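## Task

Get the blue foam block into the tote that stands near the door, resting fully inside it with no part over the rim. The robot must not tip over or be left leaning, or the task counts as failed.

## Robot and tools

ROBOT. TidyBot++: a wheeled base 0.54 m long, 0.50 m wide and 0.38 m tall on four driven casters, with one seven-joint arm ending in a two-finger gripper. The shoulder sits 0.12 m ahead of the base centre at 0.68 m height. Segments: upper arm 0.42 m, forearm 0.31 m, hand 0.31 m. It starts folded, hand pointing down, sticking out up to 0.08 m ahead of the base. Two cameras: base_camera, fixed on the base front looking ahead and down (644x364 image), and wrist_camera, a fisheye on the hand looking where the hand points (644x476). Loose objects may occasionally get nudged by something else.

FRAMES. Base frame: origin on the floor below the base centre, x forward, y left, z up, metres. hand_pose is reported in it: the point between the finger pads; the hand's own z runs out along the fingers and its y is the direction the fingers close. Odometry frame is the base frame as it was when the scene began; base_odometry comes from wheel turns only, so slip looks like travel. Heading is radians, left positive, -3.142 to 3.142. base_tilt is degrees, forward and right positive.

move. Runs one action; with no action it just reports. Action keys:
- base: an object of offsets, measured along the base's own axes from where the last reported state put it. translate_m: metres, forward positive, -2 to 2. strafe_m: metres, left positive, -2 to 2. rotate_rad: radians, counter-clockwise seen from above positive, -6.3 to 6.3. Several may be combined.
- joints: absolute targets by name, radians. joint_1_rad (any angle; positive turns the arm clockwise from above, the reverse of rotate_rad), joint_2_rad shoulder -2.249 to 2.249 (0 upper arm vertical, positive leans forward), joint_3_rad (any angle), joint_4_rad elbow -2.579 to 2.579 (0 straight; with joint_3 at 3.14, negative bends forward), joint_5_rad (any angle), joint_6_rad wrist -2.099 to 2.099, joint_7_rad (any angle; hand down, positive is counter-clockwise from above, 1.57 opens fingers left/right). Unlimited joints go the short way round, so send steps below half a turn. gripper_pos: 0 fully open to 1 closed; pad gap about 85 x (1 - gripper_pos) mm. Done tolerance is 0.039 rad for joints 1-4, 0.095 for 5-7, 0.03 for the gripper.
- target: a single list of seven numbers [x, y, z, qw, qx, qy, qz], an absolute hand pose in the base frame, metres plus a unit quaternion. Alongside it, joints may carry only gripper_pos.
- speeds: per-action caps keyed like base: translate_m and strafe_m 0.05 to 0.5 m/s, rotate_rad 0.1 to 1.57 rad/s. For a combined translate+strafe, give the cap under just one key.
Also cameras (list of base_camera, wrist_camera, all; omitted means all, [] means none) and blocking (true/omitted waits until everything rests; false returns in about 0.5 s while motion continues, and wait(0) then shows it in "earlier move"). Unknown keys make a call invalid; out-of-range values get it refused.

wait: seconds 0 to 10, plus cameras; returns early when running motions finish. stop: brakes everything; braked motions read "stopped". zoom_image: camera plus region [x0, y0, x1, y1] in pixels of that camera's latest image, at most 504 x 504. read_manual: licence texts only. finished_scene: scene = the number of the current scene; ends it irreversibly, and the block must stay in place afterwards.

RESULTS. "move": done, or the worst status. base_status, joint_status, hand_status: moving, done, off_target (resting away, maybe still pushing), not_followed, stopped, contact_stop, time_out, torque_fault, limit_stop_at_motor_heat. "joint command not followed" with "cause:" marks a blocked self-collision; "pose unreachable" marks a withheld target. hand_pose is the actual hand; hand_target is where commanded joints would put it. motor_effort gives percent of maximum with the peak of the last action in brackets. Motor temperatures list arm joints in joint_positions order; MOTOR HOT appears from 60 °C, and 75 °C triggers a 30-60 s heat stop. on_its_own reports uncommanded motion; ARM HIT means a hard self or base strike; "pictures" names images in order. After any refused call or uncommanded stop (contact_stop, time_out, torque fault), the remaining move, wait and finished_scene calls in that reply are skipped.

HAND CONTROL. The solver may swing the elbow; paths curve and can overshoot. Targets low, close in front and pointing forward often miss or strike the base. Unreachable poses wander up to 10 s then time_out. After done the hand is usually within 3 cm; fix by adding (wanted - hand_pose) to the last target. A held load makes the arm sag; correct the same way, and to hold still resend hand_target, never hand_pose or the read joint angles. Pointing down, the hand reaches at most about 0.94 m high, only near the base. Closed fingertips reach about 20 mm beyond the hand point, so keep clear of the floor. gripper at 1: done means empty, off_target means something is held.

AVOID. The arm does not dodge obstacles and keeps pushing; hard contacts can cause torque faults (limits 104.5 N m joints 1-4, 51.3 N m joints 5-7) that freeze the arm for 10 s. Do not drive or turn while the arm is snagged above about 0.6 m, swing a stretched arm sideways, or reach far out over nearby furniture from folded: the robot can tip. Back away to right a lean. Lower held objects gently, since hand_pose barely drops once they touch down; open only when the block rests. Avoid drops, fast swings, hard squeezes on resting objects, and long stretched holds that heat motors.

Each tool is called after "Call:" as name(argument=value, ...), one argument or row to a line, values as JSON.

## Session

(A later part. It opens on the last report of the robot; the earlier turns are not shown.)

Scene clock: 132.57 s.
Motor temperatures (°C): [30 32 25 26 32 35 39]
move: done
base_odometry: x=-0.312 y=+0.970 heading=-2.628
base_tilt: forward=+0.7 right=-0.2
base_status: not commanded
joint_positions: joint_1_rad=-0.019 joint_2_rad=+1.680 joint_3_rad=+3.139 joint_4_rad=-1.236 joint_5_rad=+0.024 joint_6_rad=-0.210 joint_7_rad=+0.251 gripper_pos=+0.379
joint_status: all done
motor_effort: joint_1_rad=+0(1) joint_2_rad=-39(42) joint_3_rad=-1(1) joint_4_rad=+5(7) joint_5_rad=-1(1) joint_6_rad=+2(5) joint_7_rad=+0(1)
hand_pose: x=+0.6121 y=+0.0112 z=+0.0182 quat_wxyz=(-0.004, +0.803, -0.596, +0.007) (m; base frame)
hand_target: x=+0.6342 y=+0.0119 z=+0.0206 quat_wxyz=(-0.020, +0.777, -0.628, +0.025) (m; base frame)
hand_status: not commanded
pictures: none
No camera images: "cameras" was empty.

Call:
move(
  joints={"joint_2_rad": 1.69, "joint_4_rad": -1.203, "joint_6_rad": -0.185},
  cameras=["wrist_camera"],
)

Call:
move(
  joints={"gripper_pos": 0.05},
  cameras=["wrist_camera"],
)

Call:
move(
  joints={"joint_2_rad": 1.566, "joint_4_rad": -1.335, "joint_6_rad": -0.2},
  cameras=[],
)

Call:
move(
  joints={"joint_2_rad": 1.40, "joint_4_rad": -1.47, "joint_6_rad": -0.24},
  cameras=[],
)

Call:
move(
  joints={"joint_2_rad": 1.13, "joint_4_rad": -1.60, "joint_6_rad": -0.38},
)

Scene clock: 134.87 s.
Motor temperatures (°C): [30 32 25 26 32 35 39]
move: done
base_odometry: x=-0.312 y=+0.970 heading=-2.628
base_tilt: forward=+0.8 right=-0.2
base_status: not commanded
joint_positions: joint_1_rad=-0.019 joint_2_rad=+1.681 joint_3_rad=+3.139 joint_4_rad=-1.233 joint_5_rad=+0.024 joint_6_rad=-0.210 joint_7_rad=+0.251 gripper_pos=+0.379
joint_status: all done
motor_effort: joint_1_rad=+0(1) joint_2_rad=-37(39) joint_3_rad=+0(1) joint_4_rad=+6(7) joint_5_rad=-1(1) joint_6_rad=+4(4) joint_7_rad=+0(1)
hand_pose: x=+0.6134 y=+0.0112 z=+0.0180 quat_wxyz=(-0.004, +0.803, -0.596, +0.008) (m; base frame)
hand_target: x=+0.6338 y=+0.0119 z=+0.0164 quat_wxyz=(-0.020, +0.777, -0.628, +0.025) (m; base frame)
hand_status: not commanded
pictures: wrist_camera
camera_calibration:
wrist_camera: T_world_to_cam=[[-0.960911, -0.273425, -0.0434694, 0.599745], [-0.272972, 0.961886, -0.01616, 0.219027], [0.0462312, -0.00366235, -0.998924, 0.122738], [0, 0, 0, 1]] pos_world=[0.630415, -0.0462448, 0.152216]

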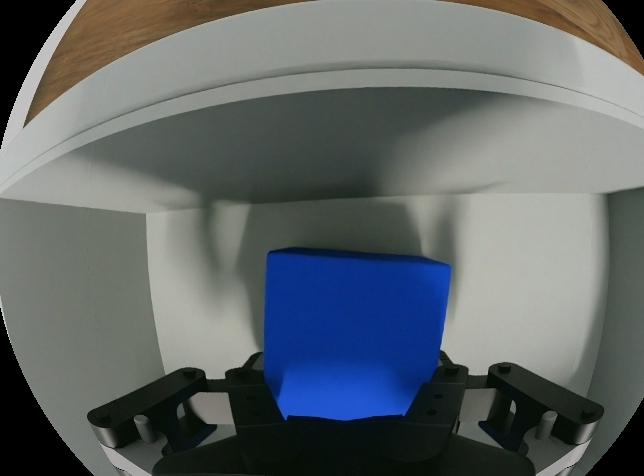

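Scene clock: 135.60 s.
Motor temperatures (°C): [30 32 25 26 32 35 39]
move: done
base_odometry: x=-0.312 y=+0.970 heading=-2.628
base_tilt: forward=+0.7 right=-0.2
base_status: not commanded
joint_positions: joint_1_rad=-0.019 joint_2_rad=+1.694 joint_3_rad=+3.139 joint_4_rad=-1.222 joint_5_rad=+0.024 joint_6_rad=-0.202 joint_7_rad=+0.251 gripper_pos=+0.050
joint_status: all done
motor_effort: joint_1_rad=+1(1) joint_2_rad=-41(42) joint_3_rad=+0(1) joint_4_rad=+4(6) joint_5_rad=+0(1) joint_6_rad=+0(4) joint_7_rad=+0(1)
hand_pose: x=+0.6141 y=+0.0113 z=+0.0126 quat_wxyz=(-0.007, +0.803, -0.596, +0.010) (m; base frame)
hand_target: x=+0.6338 y=+0.0119 z=+0.0164 quat_wxyz=(-0.020, +0.777, -0.628, +0.025) (m; base frame)
hand_status: not commanded
pictures: wrist_camera
camera_calibration:
wrist_camera: T_world_to_cam=[[-0.960617, -0.273376, -0.0498044, 0.600168], [-0.272827, 0.961901, -0.017644, 0.219043], [0.0527303, -0.00336113, -0.998603, 0.113349], [0, 0, 0, 1]] pos_world=[0.630315, -0.0462449, 0.146946]

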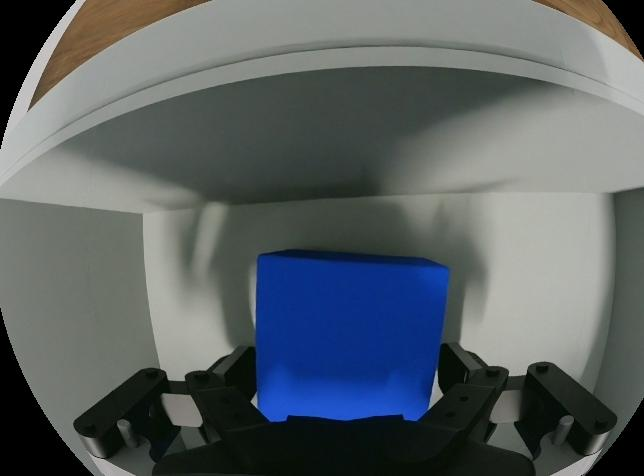

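Scene clock: 136.90 s.
Motor temperatures (°C): [30 32 25 26 32 35 39]
move: done
base_odometry: x=-0.312 y=+0.970 heading=-2.628
base_tilt: forward=+0.8 right=-0.2
base_status: not commanded
joint_positions: joint_1_rad=-0.019 joint_2_rad=+1.582 joint_3_rad=+3.139 joint_4_rad=-1.319 joint_5_rad=+0.024 joint_6_rad=-0.202 joint_7_rad=+0.251 gripper_pos=+0.050
joint_status: all done
motor_effort: joint_1_rad=+0(1) joint_2_rad=-41(43) joint_3_rad=+0(1) joint_4_rad=+4(5) joint_5_rad=-1(1) joint_6_rad=+1(1) joint_7_rad=+0(1)
hand_pose: x=+0.6267 y=+0.0116 z=+0.0606 quat_wxyz=(-0.011, +0.803, -0.596, +0.016) (m; base frame)
hand_target: x=+0.6272 y=+0.0117 z=+0.0675 quat_wxyz=(-0.012, +0.778, -0.628, +0.016) (m; base frame)
hand_status: not commanded
pictures: none
No camera images: "cameras" was empty.

Scene clock: 138.33 s.
Motor temperatures (°C): [30 32 25 26 32 35 39]
move: done
base_odometry: x=-0.312 y=+0.970 heading=-2.628
base_tilt: forward=+0.7 right=-0.3
base_status: not commanded
joint_positions: joint_1_rad=-0.019 joint_2_rad=+1.413 joint_3_rad=+3.139 joint_4_rad=-1.452 joint_5_rad=+0.024 joint_6_rad=-0.210 joint_7_rad=+0.251 gripper_pos=+0.050
joint_status: all done
motor_effort: joint_1_rad=+1(1) joint_2_rad=-42(45) joint_3_rad=+0(1) joint_4_rad=+4(5) joint_5_rad=+0(1) joint_6_rad=+1(1) joint_7_rad=-1(1)
hand_pose: x=+0.6413 y=+0.0118 z=+0.1351 quat_wxyz=(-0.020, +0.803, -0.596, +0.027) (m; base frame)
hand_target: x=+0.6277 y=+0.0114 z=+0.1394 quat_wxyz=(-0.009, +0.778, -0.628, +0.013) (m; base frame)
hand_status: not commanded
pictures: none
No camera images: "cameras" was empty.

Scene clock: 139.93 s.
Motor temperatures (°C): [30 32 25 26 32 35 39]
move: done
base_odometry: x=-0.312 y=+0.970 heading=-2.628
base_tilt: forward=+0.8 right=-0.2
base_status: not commanded
joint_positions: joint_1_rad=-0.019 joint_2_rad=+1.143 joint_3_rad=+3.139 joint_4_rad=-1.582 joint_5_rad=+0.024 joint_6_rad=-0.344 joint_7_rad=+0.251 gripper_pos=+0.050
joint_status: all done
motor_effort: joint_1_rad=+0(1) joint_2_rad=-41(45) joint_3_rad=-1(1) joint_4_rad=+8(8) joint_5_rad=+0(1) joint_6_rad=+1(2) joint_7_rad=+0(1)
hand_pose: x=+0.6514 y=+0.0110 z=+0.2584 quat_wxyz=(-0.020, +0.802, -0.596, +0.030) (m; base frame)
hand_target: x=+0.6350 y=+0.0105 z=+0.2621 quat_wxyz=(-0.008, +0.778, -0.628, +0.014) (m; base frame)
hand_status: not commanded
pictures: base_camera, wrist_camera
camera_calibration:
wrist_camera: T_world_to_cam=[[-0.956983, -0.273974, -0.095505, 0.657524], [-0.272009, 0.961719, -0.0332767, 0.237274], [0.100966, -0.0058671, -0.994873, 0.324543], [0, 0, 0, 1]] pos_world=[0.661013, -0.0461428, 0.393571]

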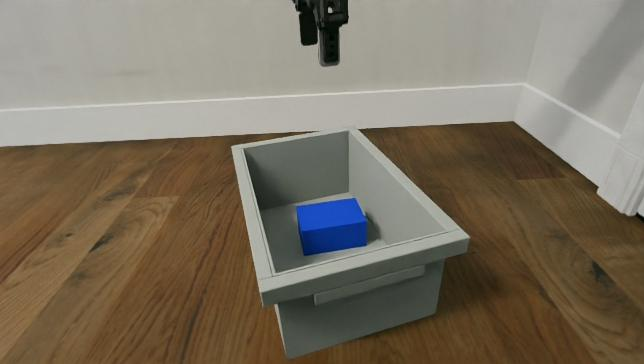

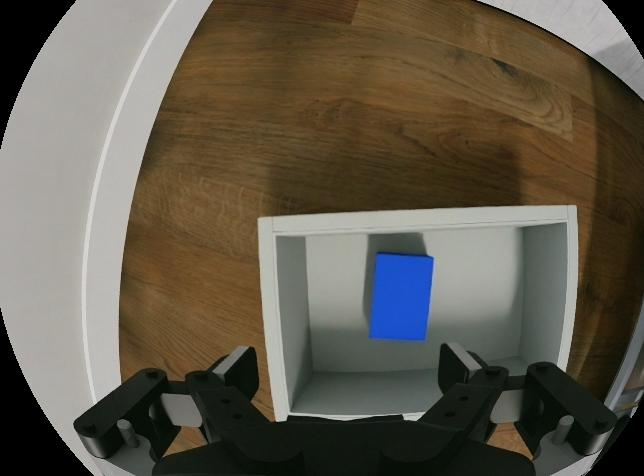

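The blue block is flat inside the tote. Finishing the scene.

Call:
finished_scene(
  scene=2,
)

The scene is finished: the task was done.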